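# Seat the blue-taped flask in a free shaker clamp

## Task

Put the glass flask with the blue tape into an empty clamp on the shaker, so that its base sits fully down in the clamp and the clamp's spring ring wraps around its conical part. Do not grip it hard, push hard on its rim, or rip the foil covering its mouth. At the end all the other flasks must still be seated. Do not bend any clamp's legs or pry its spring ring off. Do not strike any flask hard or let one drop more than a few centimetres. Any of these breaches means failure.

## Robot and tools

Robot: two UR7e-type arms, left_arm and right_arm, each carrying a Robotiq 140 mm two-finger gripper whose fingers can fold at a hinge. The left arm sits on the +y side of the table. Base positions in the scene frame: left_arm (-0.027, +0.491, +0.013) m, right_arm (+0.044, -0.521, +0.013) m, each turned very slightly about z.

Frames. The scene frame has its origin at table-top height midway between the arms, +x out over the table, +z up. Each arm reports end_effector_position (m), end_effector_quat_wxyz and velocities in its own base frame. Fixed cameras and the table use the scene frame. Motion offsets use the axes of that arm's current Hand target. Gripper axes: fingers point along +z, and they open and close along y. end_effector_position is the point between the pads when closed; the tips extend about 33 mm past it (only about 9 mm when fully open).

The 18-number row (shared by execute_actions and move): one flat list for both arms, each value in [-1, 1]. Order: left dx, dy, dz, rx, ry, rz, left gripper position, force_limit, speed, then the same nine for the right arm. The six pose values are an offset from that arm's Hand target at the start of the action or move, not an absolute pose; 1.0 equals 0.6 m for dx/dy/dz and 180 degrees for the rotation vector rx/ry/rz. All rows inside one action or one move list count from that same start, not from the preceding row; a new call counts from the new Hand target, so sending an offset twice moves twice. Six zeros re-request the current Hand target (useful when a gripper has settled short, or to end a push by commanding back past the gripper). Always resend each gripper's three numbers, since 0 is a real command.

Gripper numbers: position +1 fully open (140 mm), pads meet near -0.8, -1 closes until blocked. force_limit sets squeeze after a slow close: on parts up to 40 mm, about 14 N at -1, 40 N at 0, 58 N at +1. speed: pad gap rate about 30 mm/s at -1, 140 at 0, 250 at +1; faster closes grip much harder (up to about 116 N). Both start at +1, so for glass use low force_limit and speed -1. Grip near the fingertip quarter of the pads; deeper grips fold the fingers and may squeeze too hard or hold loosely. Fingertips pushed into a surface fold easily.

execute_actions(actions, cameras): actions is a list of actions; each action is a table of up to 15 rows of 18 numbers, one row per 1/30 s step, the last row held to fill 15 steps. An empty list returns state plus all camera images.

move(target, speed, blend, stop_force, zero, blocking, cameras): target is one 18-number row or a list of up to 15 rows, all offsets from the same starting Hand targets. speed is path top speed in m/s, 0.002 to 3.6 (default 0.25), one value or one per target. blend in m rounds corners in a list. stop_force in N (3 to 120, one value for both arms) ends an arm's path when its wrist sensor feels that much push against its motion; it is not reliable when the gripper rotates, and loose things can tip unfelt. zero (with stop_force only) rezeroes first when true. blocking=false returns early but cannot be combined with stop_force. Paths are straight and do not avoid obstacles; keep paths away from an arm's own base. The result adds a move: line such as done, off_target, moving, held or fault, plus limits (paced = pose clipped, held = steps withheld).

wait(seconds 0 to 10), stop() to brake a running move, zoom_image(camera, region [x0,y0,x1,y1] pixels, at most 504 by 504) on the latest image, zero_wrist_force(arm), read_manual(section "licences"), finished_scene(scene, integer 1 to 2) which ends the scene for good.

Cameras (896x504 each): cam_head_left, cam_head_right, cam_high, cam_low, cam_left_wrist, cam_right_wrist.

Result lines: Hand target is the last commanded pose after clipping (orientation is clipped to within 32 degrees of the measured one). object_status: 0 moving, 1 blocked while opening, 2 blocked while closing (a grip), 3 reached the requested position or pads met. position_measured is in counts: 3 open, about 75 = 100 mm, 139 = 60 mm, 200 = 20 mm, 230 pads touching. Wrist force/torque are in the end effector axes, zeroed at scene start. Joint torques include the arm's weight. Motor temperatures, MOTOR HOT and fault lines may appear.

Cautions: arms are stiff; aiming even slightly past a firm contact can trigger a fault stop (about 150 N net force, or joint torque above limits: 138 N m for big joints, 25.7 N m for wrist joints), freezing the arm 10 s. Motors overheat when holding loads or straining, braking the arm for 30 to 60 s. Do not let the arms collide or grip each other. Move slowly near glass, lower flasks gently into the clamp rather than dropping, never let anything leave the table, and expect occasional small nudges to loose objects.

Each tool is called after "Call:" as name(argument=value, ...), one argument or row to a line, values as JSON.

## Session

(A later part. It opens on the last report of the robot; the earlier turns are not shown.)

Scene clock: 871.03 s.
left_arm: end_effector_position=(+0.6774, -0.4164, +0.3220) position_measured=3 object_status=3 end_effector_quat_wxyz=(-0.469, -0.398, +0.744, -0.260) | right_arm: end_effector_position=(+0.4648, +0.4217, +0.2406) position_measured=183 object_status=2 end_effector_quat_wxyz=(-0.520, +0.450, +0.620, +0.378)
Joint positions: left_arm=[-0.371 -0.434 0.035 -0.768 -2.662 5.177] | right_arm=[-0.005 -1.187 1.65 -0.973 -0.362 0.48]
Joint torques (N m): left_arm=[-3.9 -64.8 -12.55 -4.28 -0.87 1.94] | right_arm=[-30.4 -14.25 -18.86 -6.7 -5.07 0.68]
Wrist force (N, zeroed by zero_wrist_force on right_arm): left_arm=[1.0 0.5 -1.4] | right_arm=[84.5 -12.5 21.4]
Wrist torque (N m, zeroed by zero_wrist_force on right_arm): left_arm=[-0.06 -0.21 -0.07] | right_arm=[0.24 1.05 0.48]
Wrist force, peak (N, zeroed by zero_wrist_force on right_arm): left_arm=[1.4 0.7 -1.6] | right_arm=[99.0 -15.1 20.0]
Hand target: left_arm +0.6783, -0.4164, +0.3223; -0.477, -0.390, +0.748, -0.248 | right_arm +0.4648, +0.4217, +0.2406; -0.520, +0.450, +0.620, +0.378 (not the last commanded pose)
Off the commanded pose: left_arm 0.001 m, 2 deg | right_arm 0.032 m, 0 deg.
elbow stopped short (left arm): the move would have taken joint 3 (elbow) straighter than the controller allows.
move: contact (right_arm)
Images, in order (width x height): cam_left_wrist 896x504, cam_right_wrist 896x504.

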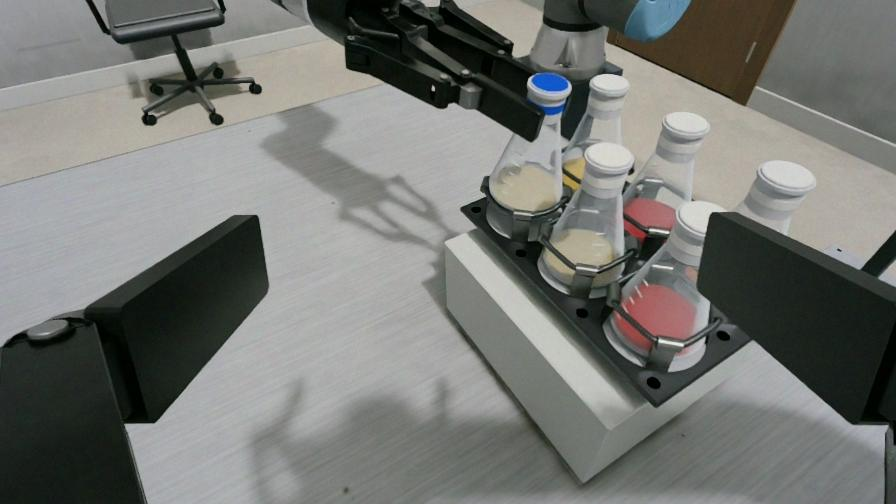

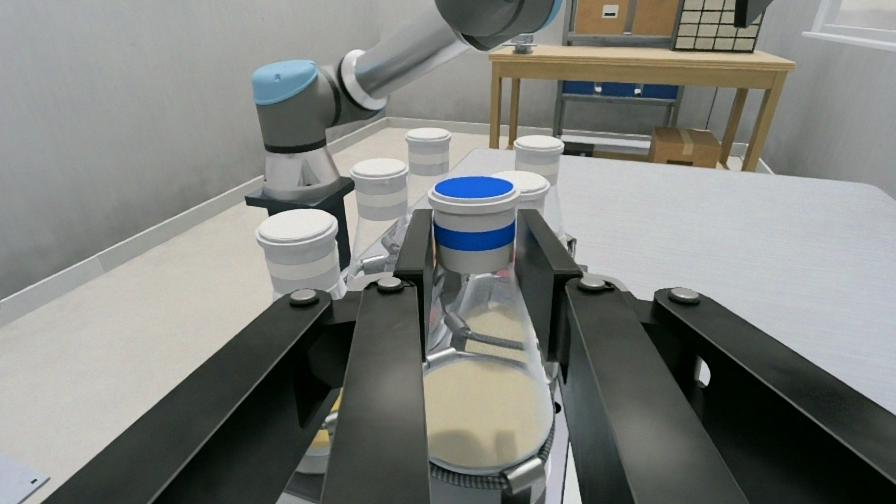

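Call:
move(
  target=[0,0,0,0,0,0,1,1,1,0.0175,-0.0017,0.0028,0,0,0,-1,-1,-1],
  speed=0.03,
)

Call:
move(
  target=[0,0,0,0,0,0,1,1,1,-0.0657,0,0.0116,0,0,0,-1,-1,-1],
  speed=0.012,
  stop_force=70,
  cameras=["cam_left_wrist"],
)

Call:
zoom_image(
  camera="cam_left_wrist",
  region=[460, 40, 620, 270],
)

Scene clock: 879.17 s.
left_arm: end_effector_position=(+0.6774, -0.4164, +0.3220) position_measured=3 object_status=3 end_effector_quat_wxyz=(-0.469, -0.398, +0.744, -0.260) | right_arm: end_effector_position=(+0.4627, +0.4247, +0.2508) position_measured=183 object_status=2 end_effector_quat_wxyz=(-0.520, +0.450, +0.620, +0.378)
Joint positions: left_arm=[-0.371 -0.434 0.035 -0.768 -2.662 5.177] | right_arm=[0 -1.201 1.643 -0.958 -0.357 0.488]
Joint torques (N m): left_arm=[-4.16 -64.79 -11.66 -4.29 -0.99 1.89] | right_arm=[-0.34 -28.92 -24.89 -0.77 2.92 0.42]
Wrist force (N, zeroed by zero_wrist_force on right_arm): left_arm=[1.3 0.4 -1.4] | right_arm=[-0.8 0.3 0.1]
Wrist torque (N m, zeroed by zero_wrist_force on right_arm): left_arm=[-0.07 -0.27 -0.06] | right_arm=[0.03 -0.01 -0.04]
Wrist force, peak (N, zeroed by zero_wrist_force on right_arm): left_arm=[1.3 0.6 -1.6] | right_arm=[85.2 -12.7 21.6]
Hand target: left_arm +0.6783, -0.4164, +0.3223; -0.477, -0.390, +0.748, -0.248 | right_arm +0.4627, +0.4247, +0.2507; -0.520, +0.450, +0.620, +0.378
Off the commanded pose: left_arm 0.001 m, 2 deg | right_arm 0.000 m, 0 deg.
elbow stopped short (left arm): the move would have taken joint 3 (elbow) straighter than the controller allows.
move: done

Scene clock: 881.13 s.
left_arm: end_effector_position=(+0.6774, -0.4164, +0.3220) position_measured=3 object_status=3 end_effector_quat_wxyz=(-0.469, -0.398, +0.744, -0.260) | right_arm: end_effector_position=(+0.4628, +0.4248, +0.2397) position_measured=183 object_status=2 end_effector_quat_wxyz=(-0.520, +0.450, +0.620, +0.379)
Joint positions: left_arm=[-0.371 -0.434 0.035 -0.768 -2.662 5.177] | right_arm=[0 -1.19 1.658 -0.984 -0.357 0.487]
Joint torques (N m): left_arm=[-4.79 -65.79 -12.24 -4.42 -0.66 1.94] | right_arm=[-19.21 -20.9 -18.07 -3.28 -7.26 -2.01]
Wrist force (N, zeroed by zero_wrist_force on right_arm): left_arm=[0.9 0.5 -1.6] | right_arm=[68.4 0.2 17.7]
Wrist torque (N m, zeroed by zero_wrist_force on right_arm): left_arm=[-0.07 -0.20 -0.06] | right_arm=[0.11 0.65 0.13]
Wrist force, peak (N, zeroed by zero_wrist_force on right_arm): left_arm=[1.1 0.5 -1.7] | right_arm=[82.4 -2.7 16.5]
Hand target: left_arm +0.6783, -0.4164, +0.3223; -0.477, -0.390, +0.748, -0.248 | right_arm +0.4628, +0.4247, +0.2397; -0.520, +0.450, +0.620, +0.379 (not the last commanded pose)
Off the commanded pose: left_arm 0.001 m, 2 deg | right_arm 0.029 m, 0 deg.
elbow stopped short (left arm): the move would have taken joint 3 (elbow) straighter than the controller allows.
move: contact (right_arm)
Images, in order (width x height): cam_left_wrist 896x504.

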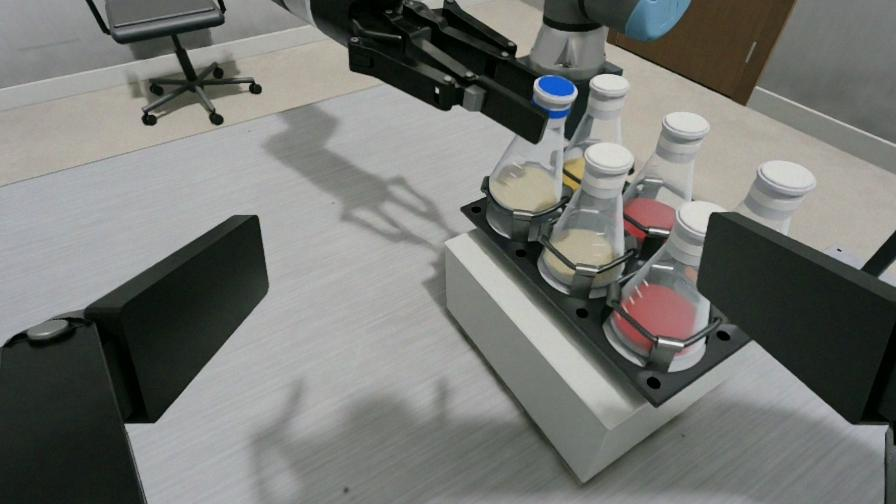

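Scaled by 2.191 from the camera's 896x504 image, which has a finer 1280x720 frame.

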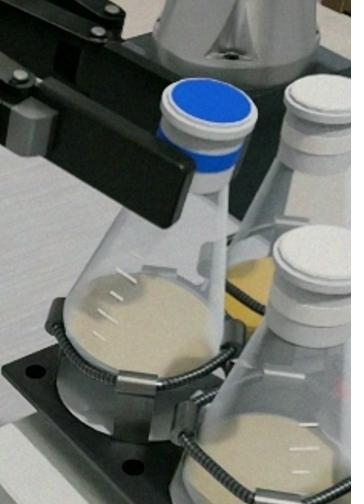

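Call:
zoom_image(
  camera="cam_left_wrist",
  region=[475, 150, 575, 250],
)

Call:
wait(
  seconds=0,
  cameras=["cam_low","cam_head_right","cam_right_wrist"],
)

Call:
zoom_image(
  camera="cam_low",
  region=[395, 140, 485, 230],
)

Call:
zoom_image(
  camera="cam_right_wrist",
  region=[370, 150, 620, 504],
)

Call:
zoom_image(
  camera="cam_head_right",
  region=[450, 245, 530, 345],
)

Scaled by 5.040 from the camera's 896x504 image, which has a finer 1280x720 frame.

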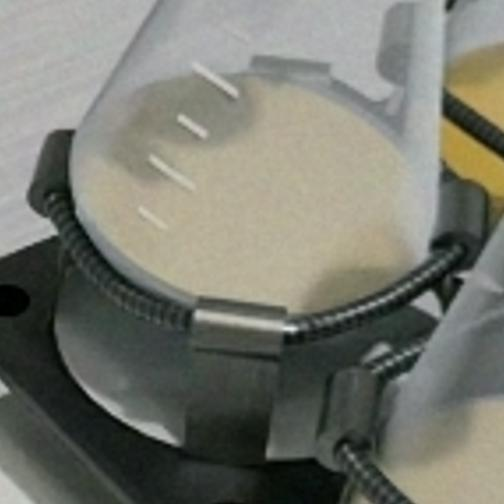

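Scene clock: 913.57 s.
left_arm: end_effector_position=(+0.6774, -0.4164, +0.3220) position_measured=3 object_status=3 end_effector_quat_wxyz=(-0.469, -0.398, +0.744, -0.260) | right_arm: end_effector_position=(+0.4628, +0.4248, +0.2397) position_measured=183 object_status=2 end_effector_quat_wxyz=(-0.520, +0.450, +0.620, +0.379)
Joint positions: left_arm=[-0.371 -0.434 0.035 -0.768 -2.662 5.177] | right_arm=[0 -1.19 1.658 -0.984 -0.357 0.487]
Joint torques (N m): left_arm=[-4.25 -65.95 -12.44 -4.34 -0.87 1.83] | right_arm=[-23.38 -18.1 -18.57 -3.47 -7.37 -1.82]
Wrist force (N, zeroed by zero_wrist_force on right_arm): left_arm=[1.0 0.4 -1.5] | right_arm=[68.6 0.0 17.9]
Wrist torque (N m, zeroed by zero_wrist_force on right_arm): left_arm=[-0.08 -0.22 -0.07] | right_arm=[0.16 0.66 0.13]
Wrist force, peak (N, zeroed by zero_wrist_force on right_arm): left_arm=[1.3 0.6 -1.6] | right_arm=[69.0 -0.3 17.8]
Hand target: left_arm +0.6783, -0.4164, +0.3223; -0.477, -0.390, +0.748, -0.248 | right_arm +0.4628, +0.4247, +0.2397; -0.520, +0.450, +0.620, +0.379 (not the last commanded pose)
Tool commands: left_gripper/position=+1.0 left_gripper/force_limit=+1.0 left_gripper/speed=+1.0 right_gripper/position=-1.0 right_gripper/force_limit=-1.0 right_gripper/speed=-1.0
Off the commanded pose: left_arm 0.001 m, 2 deg | right_arm 0.029 m, 0 deg.
Images, in order (width x height): cam_head_right 896x504, cam_low 896x504, cam_right_wrist 896x504.

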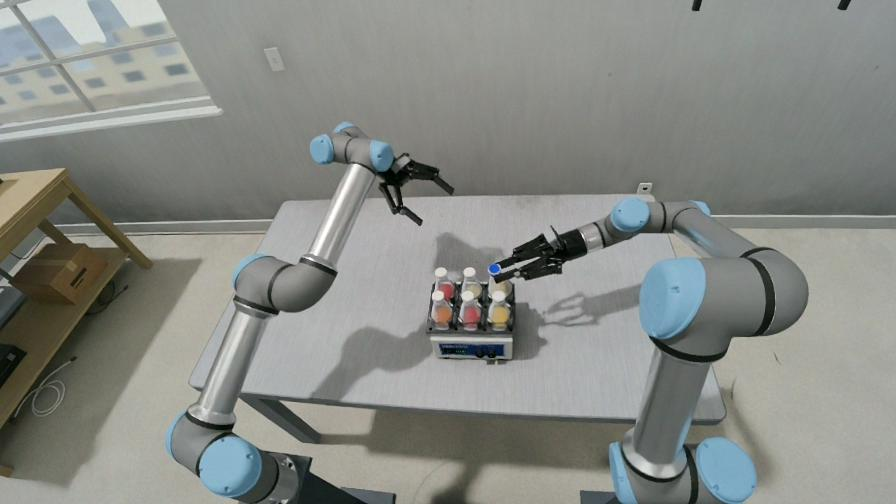

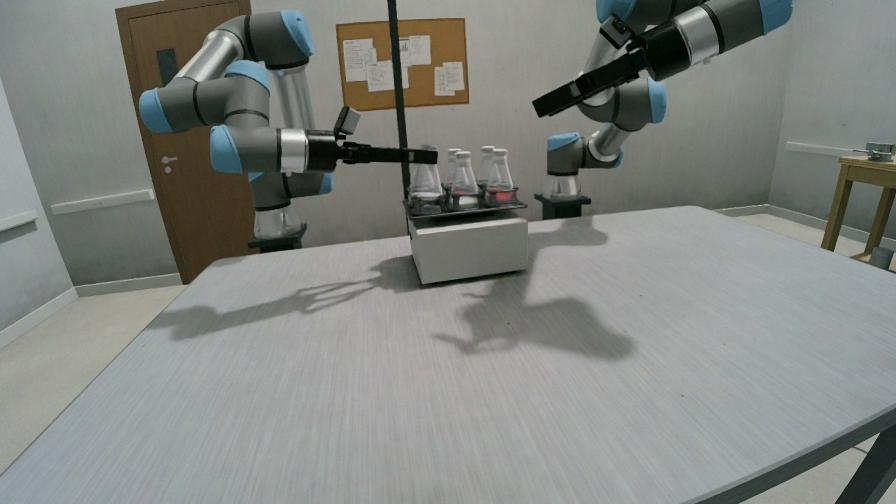

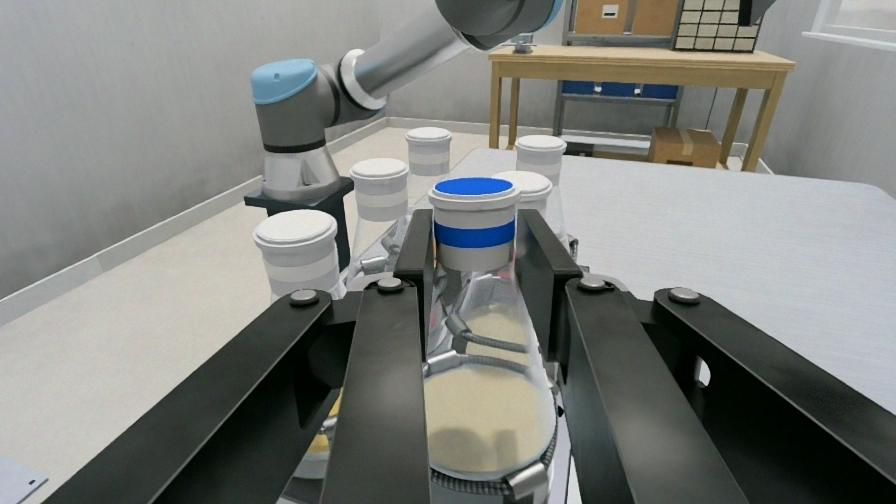

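Scaled by 5.600 from the camera's 896x504 image, which has a finer 1280x720 frame.

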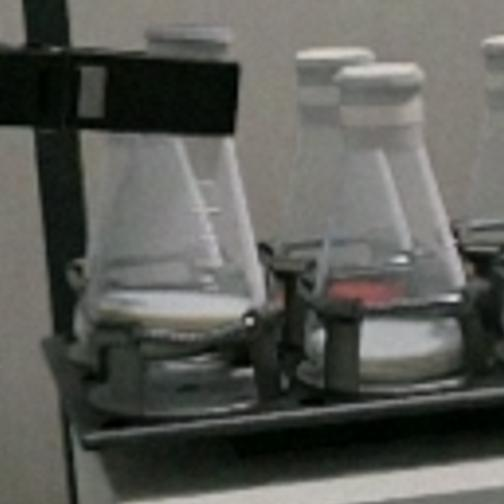

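Scaled by 1.424 from the camera's 896x504 image, which has a finer 1280x720 frame.

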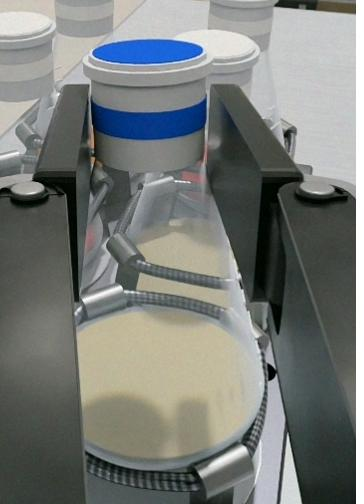

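Scaled by 5.040 from the camera's 896x504 image, which has a finer 1280x720 frame.

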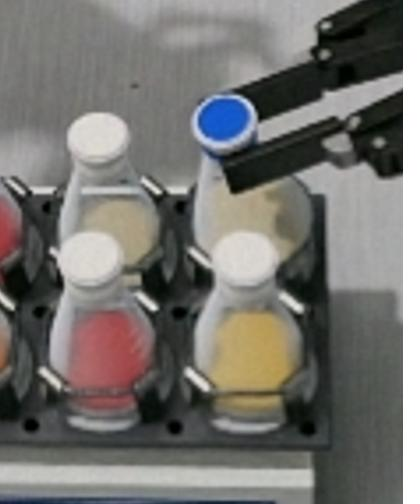

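Call:
move(
  target=[0,0,0,0,0,0,1,1,1,0.0328,0,-0.0058,0,0,0,-1,-1,-1],
  speed=0.04,
  cameras=["cam_head_right","cam_low","cam_left_wrist"],
)

Call:
zoom_image(
  camera="cam_head_right",
  region=[450, 245, 530, 345],
)

Call:
zoom_image(
  camera="cam_low",
  region=[395, 130, 485, 220],
)

Call:
zoom_image(
  camera="cam_left_wrist",
  region=[460, 40, 620, 270],
)

Scene clock: 930.73 s.
left_arm: end_effector_position=(+0.6774, -0.4164, +0.3220) position_measured=3 object_status=3 end_effector_quat_wxyz=(-0.469, -0.398, +0.744, -0.260) | right_arm: end_effector_position=(+0.4628, +0.4247, +0.2599) position_measured=183 object_status=2 end_effector_quat_wxyz=(-0.520, +0.450, +0.620, +0.379) end_effector_velocity=(+0.000, +0.001, -0.002) end_effector_angular_velocity=(+0.001, -0.002, +0.001)
Joint positions: left_arm=[-0.371 -0.434 0.035 -0.768 -2.662 5.177] | right_arm=[0 -1.21 1.63 -0.937 -0.357 0.487]
Joint velocities: left_arm=[within noise] | right_arm=[0.001 0.002 0.003 -0.006 0.001 -0.001]
Joint torques (N m): left_arm=[-4.44 -66.01 -11.98 -4.1 -0.78 1.89] | right_arm=[6.87 -23.32 -12.25 -2.4 3.13 -1.79]
Wrist force (N, zeroed by zero_wrist_force on right_arm): left_arm=[1.3 0.4 -1.4] | right_arm=[-0.9 0.4 0.2]
Wrist torque (N m, zeroed by zero_wrist_force on right_arm): left_arm=[-0.08 -0.28 -0.07] | right_arm=[0.06 0.02 -0.04]
Wrist force, peak (N, zeroed by zero_wrist_force on right_arm): left_arm=[1.3 0.7 -1.5] | right_arm=[69.1 -0.3 18.0]
Hand target: left_arm +0.6783, -0.4164, +0.3223; -0.477, -0.390, +0.748, -0.248 | right_arm +0.4627, +0.4247, +0.2597; -0.520, +0.450, +0.620, +0.379
Off the commanded pose: left_arm 0.001 m, 2 deg | right_arm 0.000 m, 0 deg.
elbow stopped short (left arm): the move would have taken joint 3 (elbow) straighter than the controller allows.
move: done
Images, in order (width x height): cam_head_right 896x504, cam_low 896x504, cam_left_wrist 896x504.

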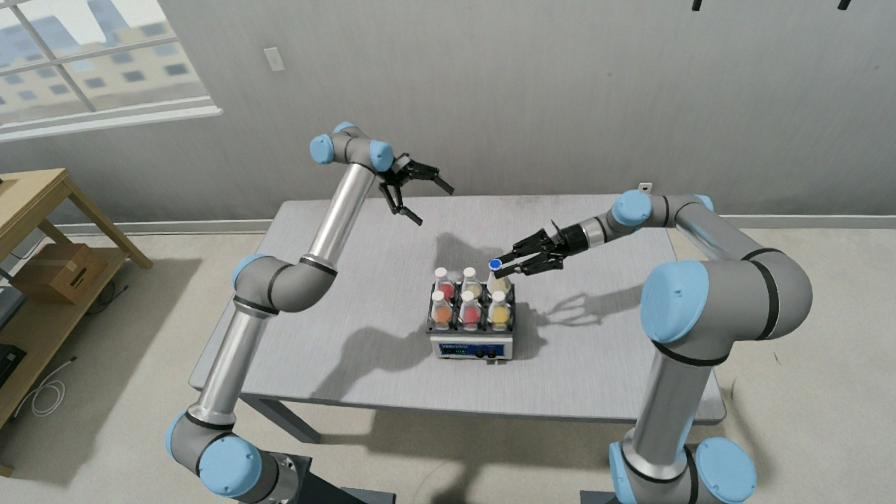

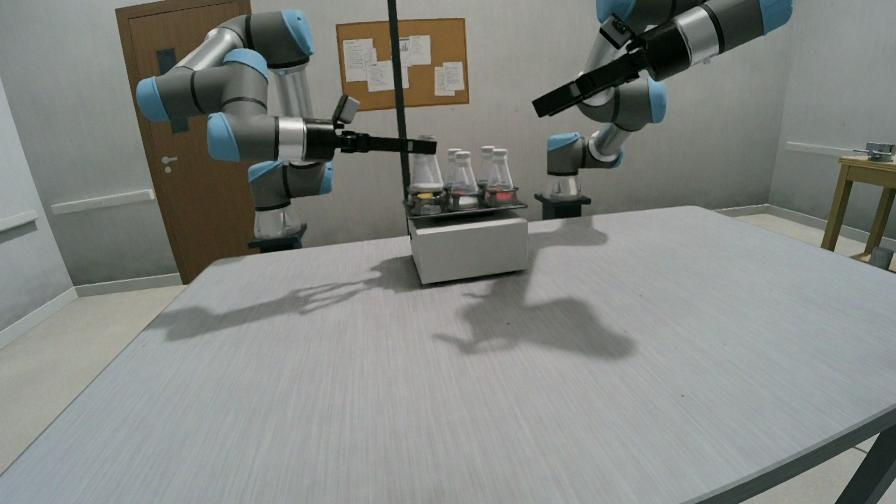

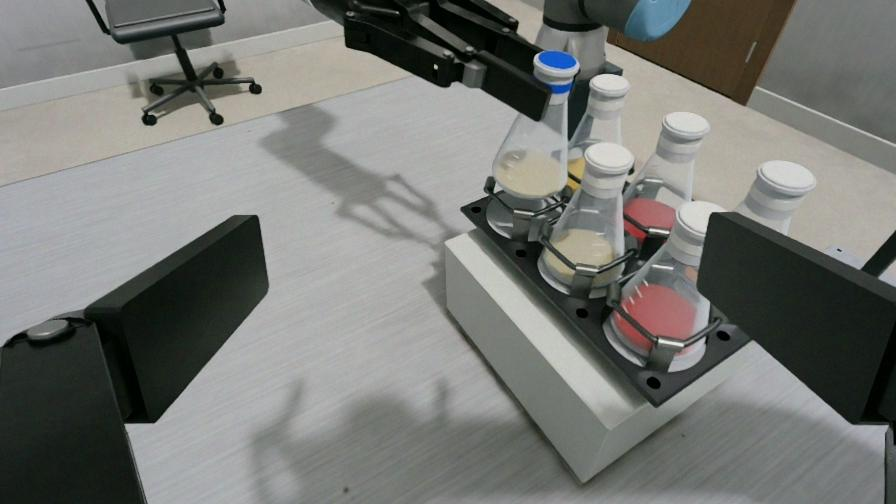

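Scaled by 5.040 from the camera's 896x504 image, which has a finer 1280x720 frame.

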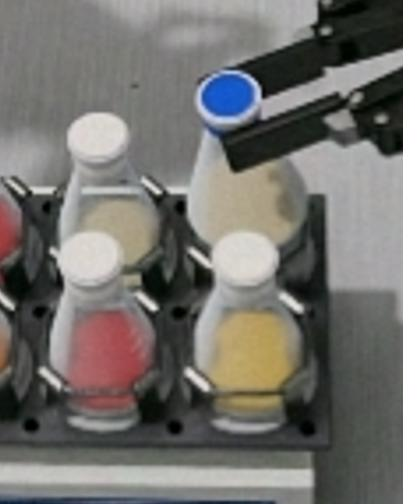

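Scaled by 5.600 from the camera's 896x504 image, which has a finer 1280x720 frame.

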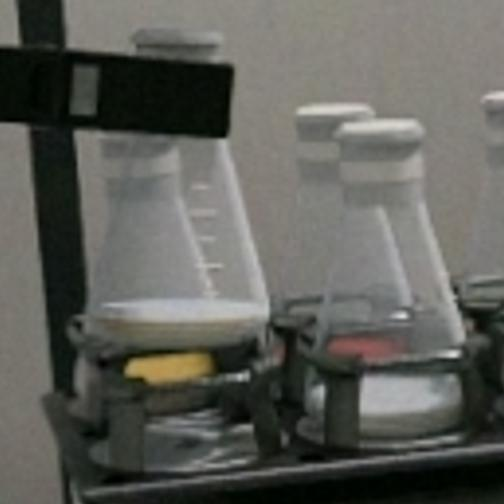

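Scaled by 2.191 from the camera's 896x504 image, which has a finer 1280x720 frame.

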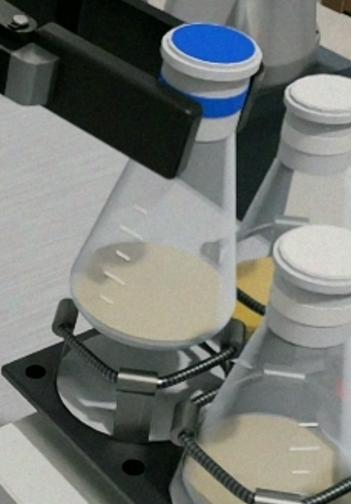

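Call:
move(
  target=[0,0,0,0,0,0,1,1,1,0.0063,0.0035,-0.0115,0,0.0333,0,-1,-1,-1],
  speed=0.04,
  cameras=["cam_head_right","cam_low","cam_left_wrist"],
)

Call:
zoom_image(
  camera="cam_head_right",
  region=[450, 245, 530, 345],
)

Call:
zoom_image(
  camera="cam_low",
  region=[395, 130, 485, 220],
)

Call:
zoom_image(
  camera="cam_left_wrist",
  region=[460, 40, 620, 270],
)

Scene clock: 955.53 s.
left_arm: end_effector_position=(+0.6774, -0.4164, +0.3220) position_measured=3 object_status=3 end_effector_quat_wxyz=(-0.469, -0.398, +0.744, -0.260) | right_arm: end_effector_position=(+0.4668, +0.4195, +0.2646) position_measured=183 object_status=2 end_effector_quat_wxyz=(+0.552, -0.429, -0.592, -0.402)
Joint positions: left_arm=[-0.371 -0.434 0.035 -0.768 -2.662 5.177] | right_arm=[-0.016 -1.126 1.554 -0.638 -0.337 0.197]
Joint torques (N m): left_arm=[-4.82 -68.88 -12.73 -3.88 -1.05 1.72] | right_arm=[2.9 -49.25 -11.25 -1.65 0.37 1.98]
Wrist force (N, zeroed by zero_wrist_force on right_arm): left_arm=[1.2 0.6 -1.4] | right_arm=[-0.6 0.4 0.3]
Wrist torque (N m, zeroed by zero_wrist_force on right_arm): left_arm=[-0.05 -0.25 -0.06] | right_arm=[0.03 -0.06 -0.04]
Wrist force, peak (N, zeroed by zero_wrist_force on right_arm): left_arm=[1.2 0.6 -1.6] | right_arm=[-1.0 0.8 0.2]
Hand target: left_arm +0.6783, -0.4164, +0.3223; -0.477, -0.390, +0.748, -0.248 | right_arm +0.4666, +0.4195, +0.2646; +0.552, -0.429, -0.592, -0.402
Off the commanded pose: left_arm 0.001 m, 2 deg | right_arm 0.000 m, 0 deg.
elbow stopped short (left arm): the move would have taken joint 3 (elbow) straighter than the controller allows.
move: done
Images, in order (width x height): cam_head_right 896x504, cam_low 896x504, cam_left_wrist 896x504.

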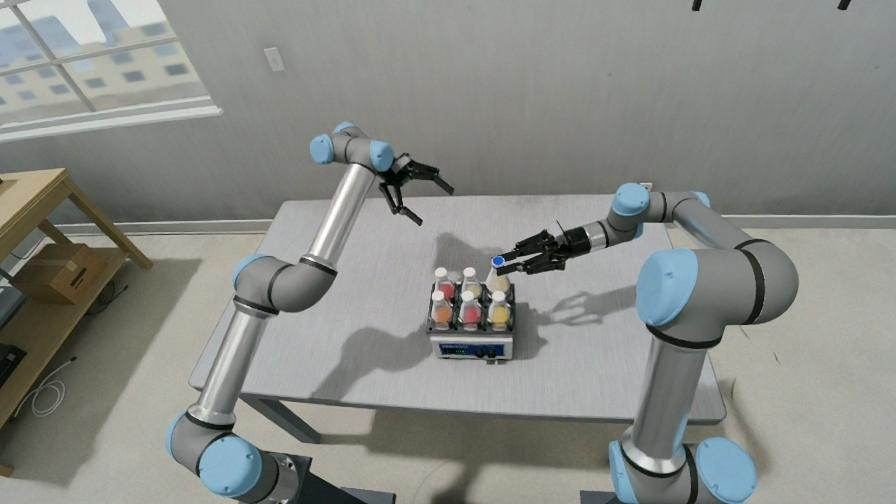

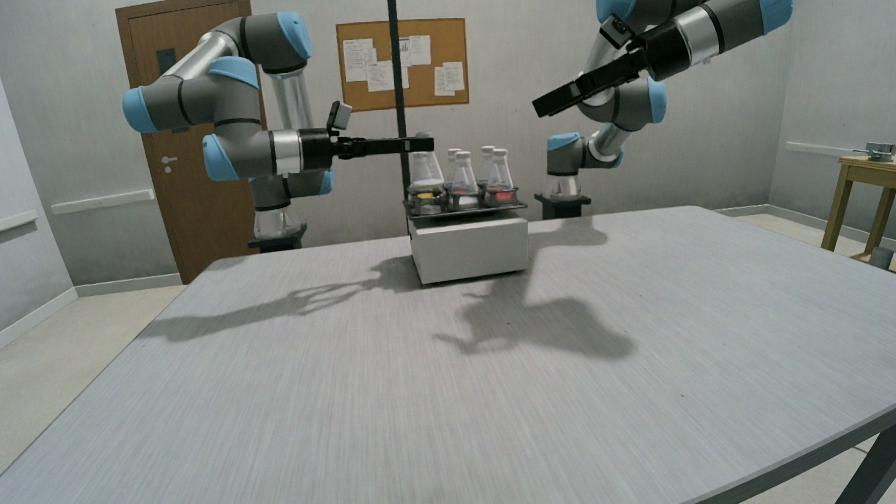

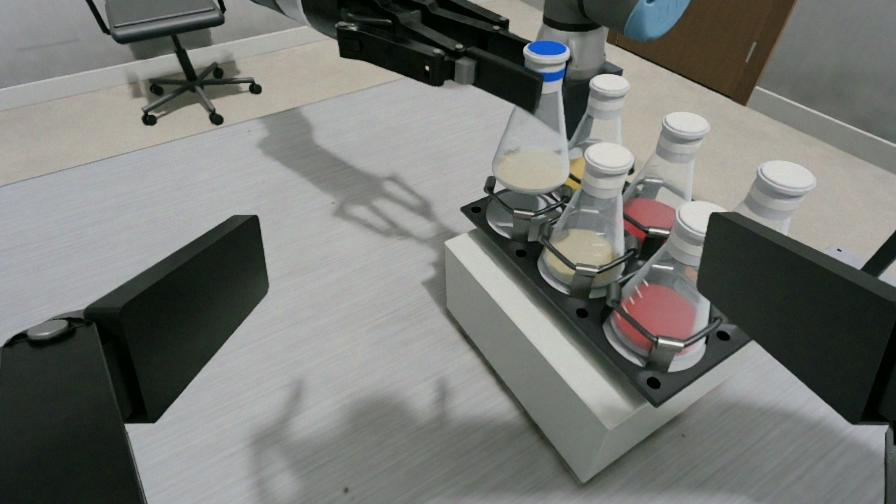

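Scaled by 5.040 from the camera's 896x504 image, which has a finer 1280x720 frame.

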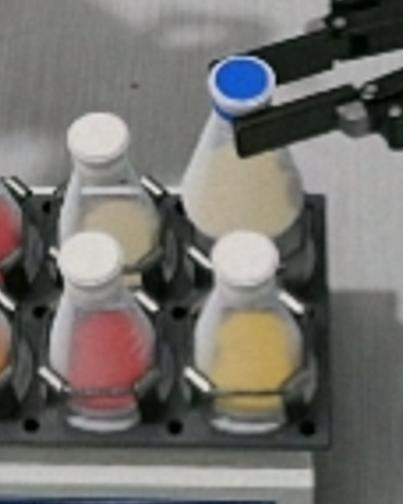

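Scaled by 5.600 from the camera's 896x504 image, which has a finer 1280x720 frame.

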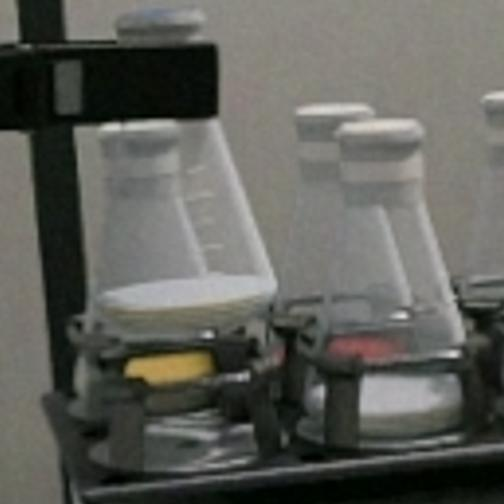

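Scaled by 2.191 from the camera's 896x504 image, which has a finer 1280x720 frame.

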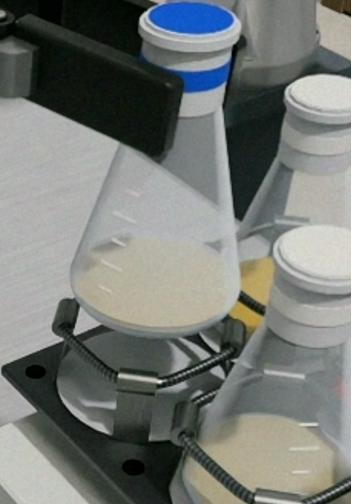

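Call:
move(
  target=[
    [0,0,0,0,0,0,1,1,1,0,0,0,0,-0.0167,0,-1,-1,-1],
  ],
  speed=0.04,
)

Call:
move(
  target=[0,0,0,0,0,0,1,1,1,-0.0911,0,0.0112,0,0,0,-1,-1,-1],
  speed=0.012,
  stop_force=45,
  cameras=["cam_left_wrist","cam_head_right","cam_low"],
)

Call:
zoom_image(
  camera="cam_head_right",
  region=[450, 245, 530, 345],
)

Call:
zoom_image(
  camera="cam_low",
  region=[395, 130, 485, 220],
)

Call:
zoom_image(
  camera="cam_left_wrist",
  region=[460, 40, 620, 270],
)

Scene clock: 976.60 s.
left_arm: end_effector_position=(+0.6774, -0.4164, +0.3220) position_measured=3 object_status=3 end_effector_quat_wxyz=(-0.469, -0.398, +0.744, -0.260) | right_arm: end_effector_position=(+0.4665, +0.4195, +0.2646) position_measured=183 object_status=2 end_effector_quat_wxyz=(+0.536, -0.440, -0.606, -0.390)
Joint positions: left_arm=[-0.371 -0.434 0.035 -0.768 -2.662 5.177] | right_arm=[-0.013 -1.17 1.585 -0.778 -0.349 0.341]
Joint torques (N m): left_arm=[-5 -69.73 -12.26 -4.13 -0.99 1.64] | right_arm=[3.05 -25.77 -29.02 2.19 2.03 -1.82]
Wrist force (N, zeroed by zero_wrist_force on right_arm): left_arm=[1.0 0.6 -1.6] | right_arm=[-0.9 0.1 0.2]
Wrist torque (N m, zeroed by zero_wrist_force on right_arm): left_arm=[-0.05 -0.21 -0.07] | right_arm=[0.04 0.01 0.12]
Wrist force, peak (N, zeroed by zero_wrist_force on right_arm): left_arm=[1.3 0.5 -1.6] | right_arm=[-1.1 0.5 0.1]
Hand target: left_arm +0.6783, -0.4164, +0.3223; -0.477, -0.390, +0.748, -0.248 | right_arm +0.4666, +0.4195, +0.2646; +0.536, -0.440, -0.606, -0.390
Off the commanded pose: left_arm 0.001 m, 2 deg | right_arm 0.000 m, 0 deg.
elbow stopped short (left arm): the move would have taken joint 3 (elbow) straighter than the controller allows.
move: done

Scene clock: 979.20 s.
left_arm: end_effector_position=(+0.6774, -0.4164, +0.3220) position_measured=3 object_status=3 end_effector_quat_wxyz=(-0.469, -0.398, +0.744, -0.260) | right_arm: end_effector_position=(+0.4667, +0.4196, +0.2456) position_measured=183 object_status=2 end_effector_quat_wxyz=(+0.536, -0.440, -0.606, -0.390)
Joint positions: left_arm=[-0.371 -0.434 0.035 -0.768 -2.662 5.177] | right_arm=[-0.013 -1.151 1.61 -0.823 -0.348 0.341]
Joint torques (N m): left_arm=[-4.69 -68.98 -12.44 -4.08 -1.23 1.68] | right_arm=[-15.29 -31.04 -23.06 -1.99 -1.19 -0.97]
Wrist force (N, zeroed by zero_wrist_force on right_arm): left_arm=[1.1 0.4 -1.4] | right_arm=[44.8 -4.1 12.7]
Wrist torque (N m, zeroed by zero_wrist_force on right_arm): left_arm=[-0.09 -0.23 -0.07] | right_arm=[0.27 0.01 -0.16]
Wrist force, peak (N, zeroed by zero_wrist_force on right_arm): left_arm=[1.2 0.6 -1.6] | right_arm=[52.8 -5.2 14.6]
Hand target: left_arm +0.6783, -0.4164, +0.3223; -0.477, -0.390, +0.748, -0.248 | right_arm +0.4667, +0.4196, +0.2456; +0.536, -0.440, -0.606, -0.390 (not the last commanded pose)
Off the commanded pose: left_arm 0.001 m, 2 deg | right_arm 0.036 m, 0 deg.
elbow stopped short (left arm): the move would have taken joint 3 (elbow) straighter than the controller allows.
move: contact (right_arm)
Images, in order (width x height): cam_head_right 896x504, cam_low 896x504, cam_left_wrist 896x504.

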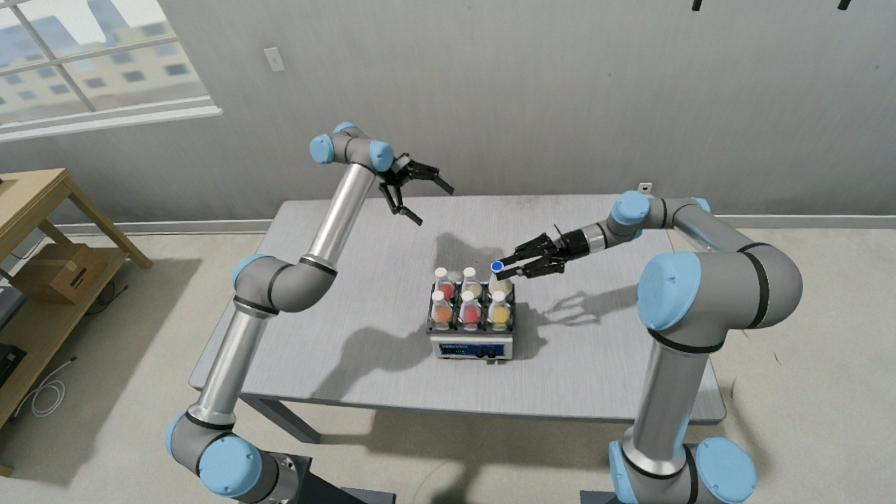

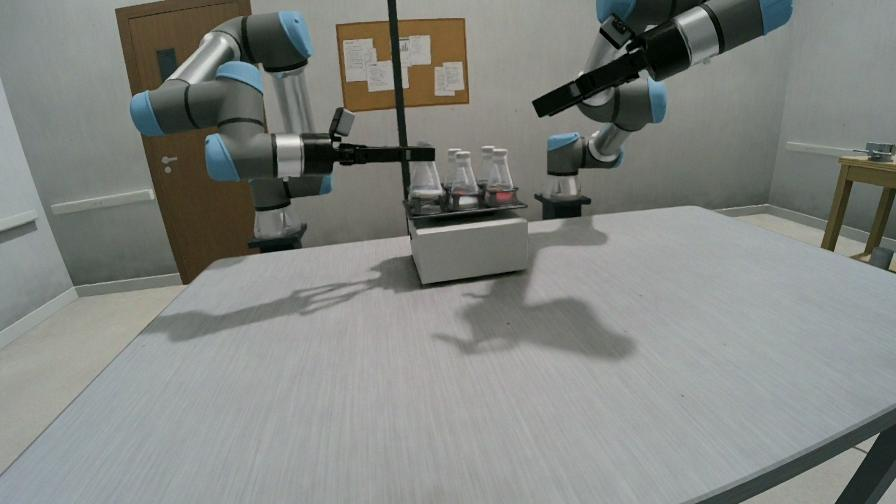

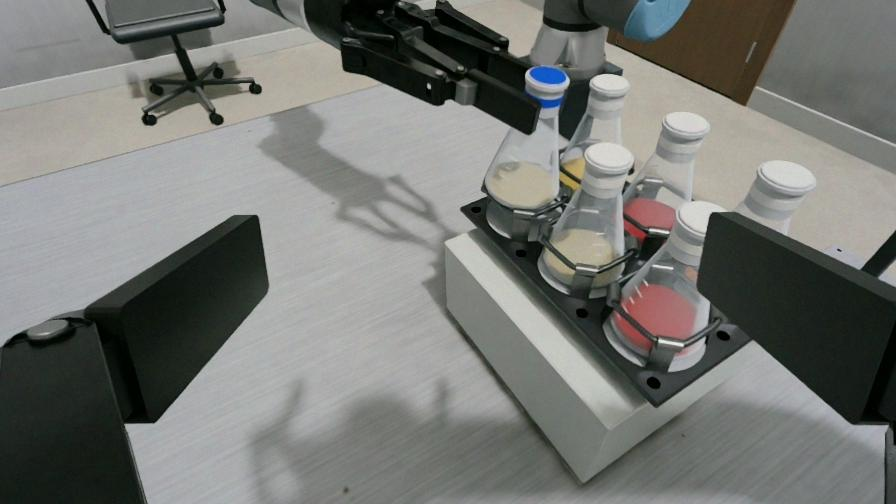

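Scaled by 5.040 from the camera's 896x504 image, which has a finer 1280x720 frame.

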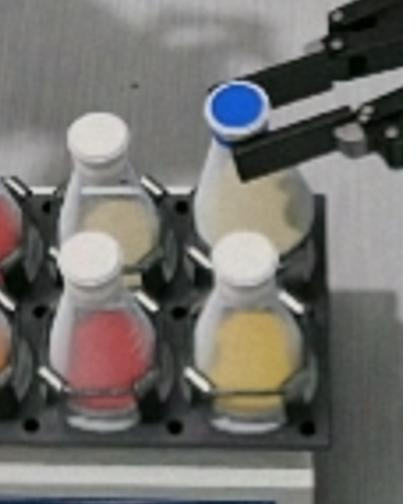

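Scaled by 5.600 from the camera's 896x504 image, which has a finer 1280x720 frame.

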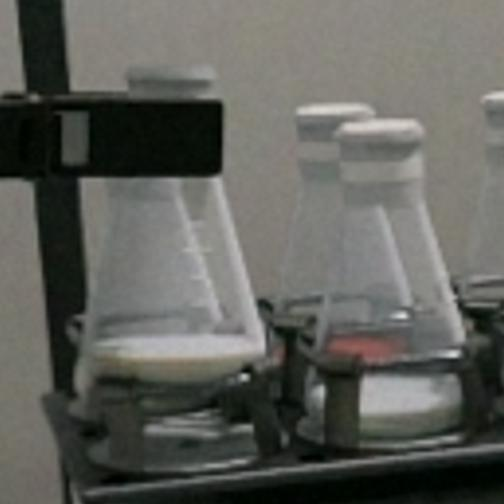

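Scaled by 2.191 from the camera's 896x504 image, which has a finer 1280x720 frame.

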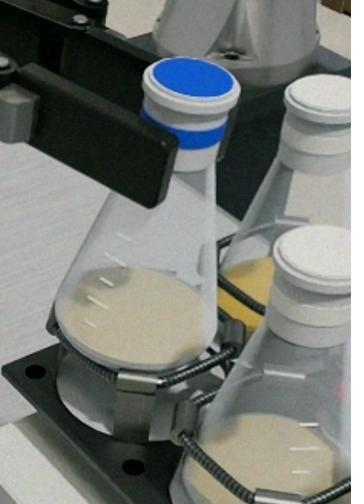

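Call:
move(
  target=[0,0,0,0,0,0,1,1,1,0.0173,-0.0008,0.0043,0,0,0,-1,-1,-1],
  speed=0.04,
)

Call:
move(
  target=[0,0,0,0,0,0,1,1,1,-0.0744,0,0.0091,0,0,0,-1,-1,-1],
  speed=0.012,
  stop_force=60,
  cameras=["cam_left_wrist","cam_head_right","cam_low"],
)

Call:
zoom_image(
  camera="cam_head_right",
  region=[450, 245, 530, 345],
)

Call:
zoom_image(
  camera="cam_low",
  region=[395, 130, 485, 220],
)

Call:
zoom_image(
  camera="cam_left_wrist",
  region=[460, 40, 620, 270],
)

Scene clock: 992.60 s.
left_arm: end_effector_position=(+0.6774, -0.4164, +0.3220) position_measured=3 object_status=3 end_effector_quat_wxyz=(-0.469, -0.398, +0.744, -0.260) | right_arm: end_effector_position=(+0.4650, +0.4231, +0.2557) position_measured=183 object_status=2 end_effector_quat_wxyz=(+0.536, -0.440, -0.606, -0.390)
Joint positions: left_arm=[-0.371 -0.434 0.035 -0.768 -2.662 5.177] | right_arm=[-0.007 -1.164 1.602 -0.807 -0.342 0.348]
Joint torques (N m): left_arm=[-4.23 -71.06 -11.76 -4.11 -0.87 1.63] | right_arm=[-1.96 -30.52 -22.31 -0.67 2.42 0.68]
Wrist force (N, zeroed by zero_wrist_force on right_arm): left_arm=[1.0 0.5 -1.4] | right_arm=[-1.0 0.3 0.1]
Wrist torque (N m, zeroed by zero_wrist_force on right_arm): left_arm=[-0.06 -0.22 -0.07] | right_arm=[0.07 0.01 -0.04]
Wrist force, peak (N, zeroed by zero_wrist_force on right_arm): left_arm=[1.2 0.6 -1.7] | right_arm=[45.2 -4.0 12.8]
Hand target: left_arm +0.6783, -0.4164, +0.3223; -0.477, -0.390, +0.748, -0.248 | right_arm +0.4650, +0.4230, +0.2555; +0.536, -0.440, -0.606, -0.390
Off the commanded pose: left_arm 0.001 m, 2 deg | right_arm 0.000 m, 0 deg.
elbow stopped short (left arm): the move would have taken joint 3 (elbow) straighter than the controller allows.
move: done

Scene clock: 994.43 s.
left_arm: end_effector_position=(+0.6774, -0.4164, +0.3220) position_measured=3 object_status=3 end_effector_quat_wxyz=(-0.469, -0.398, +0.744, -0.260) | right_arm: end_effector_position=(+0.4650, +0.4230, +0.2464) position_measured=183 object_status=2 end_effector_quat_wxyz=(+0.536, -0.440, -0.606, -0.390)
Joint positions: left_arm=[-0.371 -0.434 0.035 -0.768 -2.662 5.177] | right_arm=[-0.007 -1.154 1.614 -0.829 -0.342 0.348]
Joint torques (N m): left_arm=[-5.71 -71.14 -12.56 -4.06 -1.06 1.82] | right_arm=[-2.46 -26.01 -21.04 -2.66 -1.65 -0.36]
Wrist force (N, zeroed by zero_wrist_force on right_arm): left_arm=[1.2 0.5 -1.6] | right_arm=[54.2 -11.6 -14.4]
Wrist torque (N m, zeroed by zero_wrist_force on right_arm): left_arm=[-0.07 -0.24 -0.06] | right_arm=[0.31 0.07 -0.39]
Wrist force, peak (N, zeroed by zero_wrist_force on right_arm): left_arm=[1.2 0.5 -1.6] | right_arm=[66.4 -14.2 -18.0]
Hand target: left_arm +0.6783, -0.4164, +0.3223; -0.477, -0.390, +0.748, -0.248 | right_arm +0.4650, +0.4230, +0.2464; +0.536, -0.440, -0.606, -0.390 (not the last commanded pose)
Off the commanded pose: left_arm 0.001 m, 2 deg | right_arm 0.036 m, 0 deg.
elbow stopped short (left arm): the move would have taken joint 3 (elbow) straighter than the controller allows.
move: contact (right_arm)
Images, in order (width x height): cam_head_right 896x504, cam_low 896x504, cam_left_wrist 896x504.

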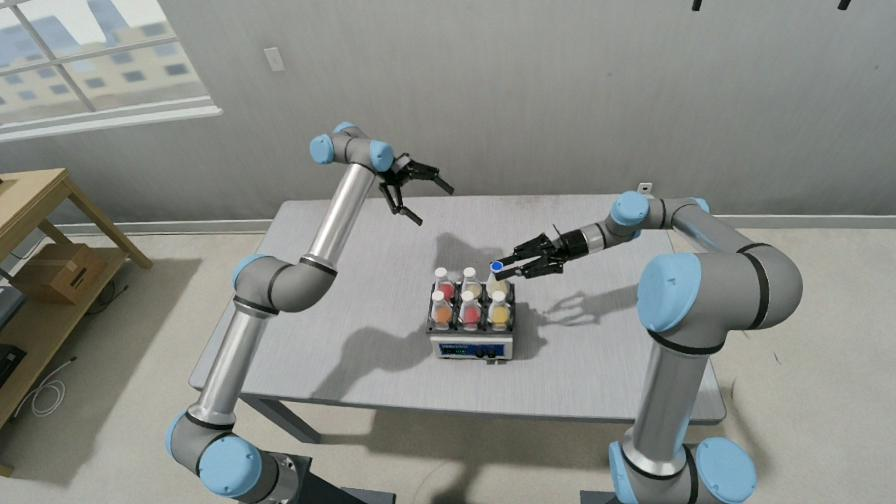

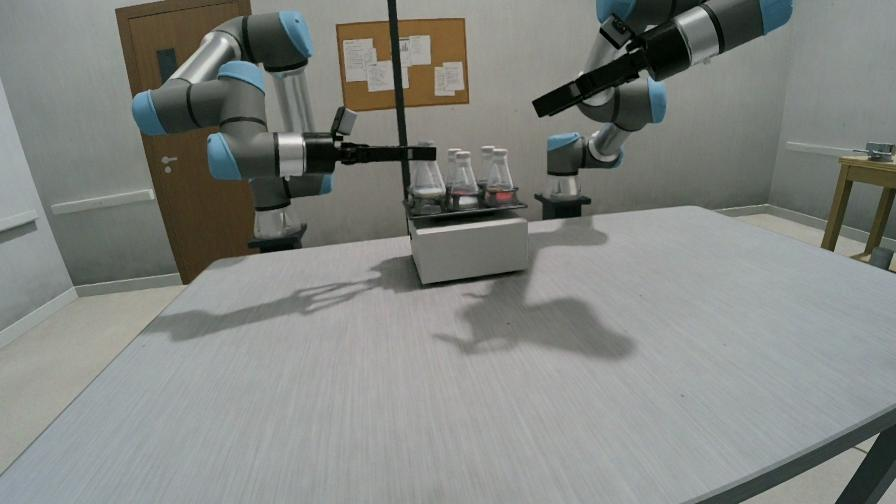

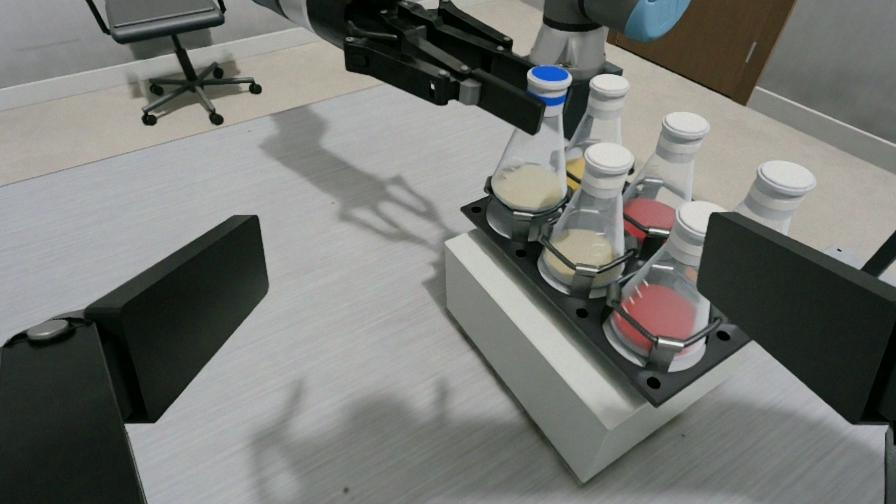

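Scaled by 5.040 from the camera's 896x504 image, which has a finer 1280x720 frame.

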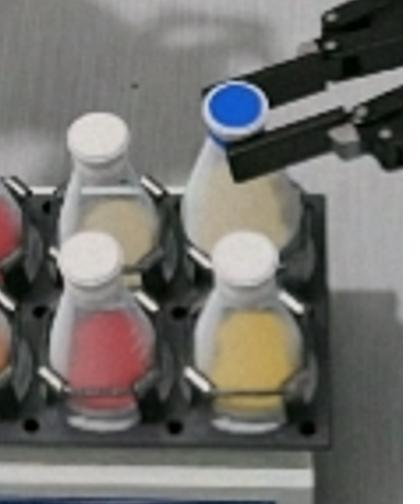

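Scaled by 5.600 from the camera's 896x504 image, which has a finer 1280x720 frame.

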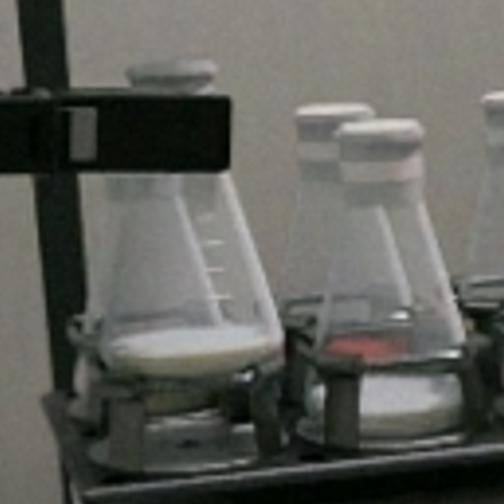

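Scaled by 2.191 from the camera's 896x504 image, which has a finer 1280x720 frame.

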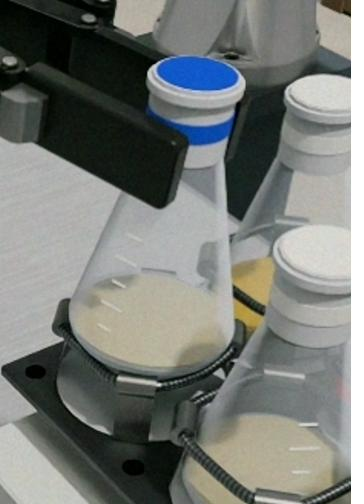

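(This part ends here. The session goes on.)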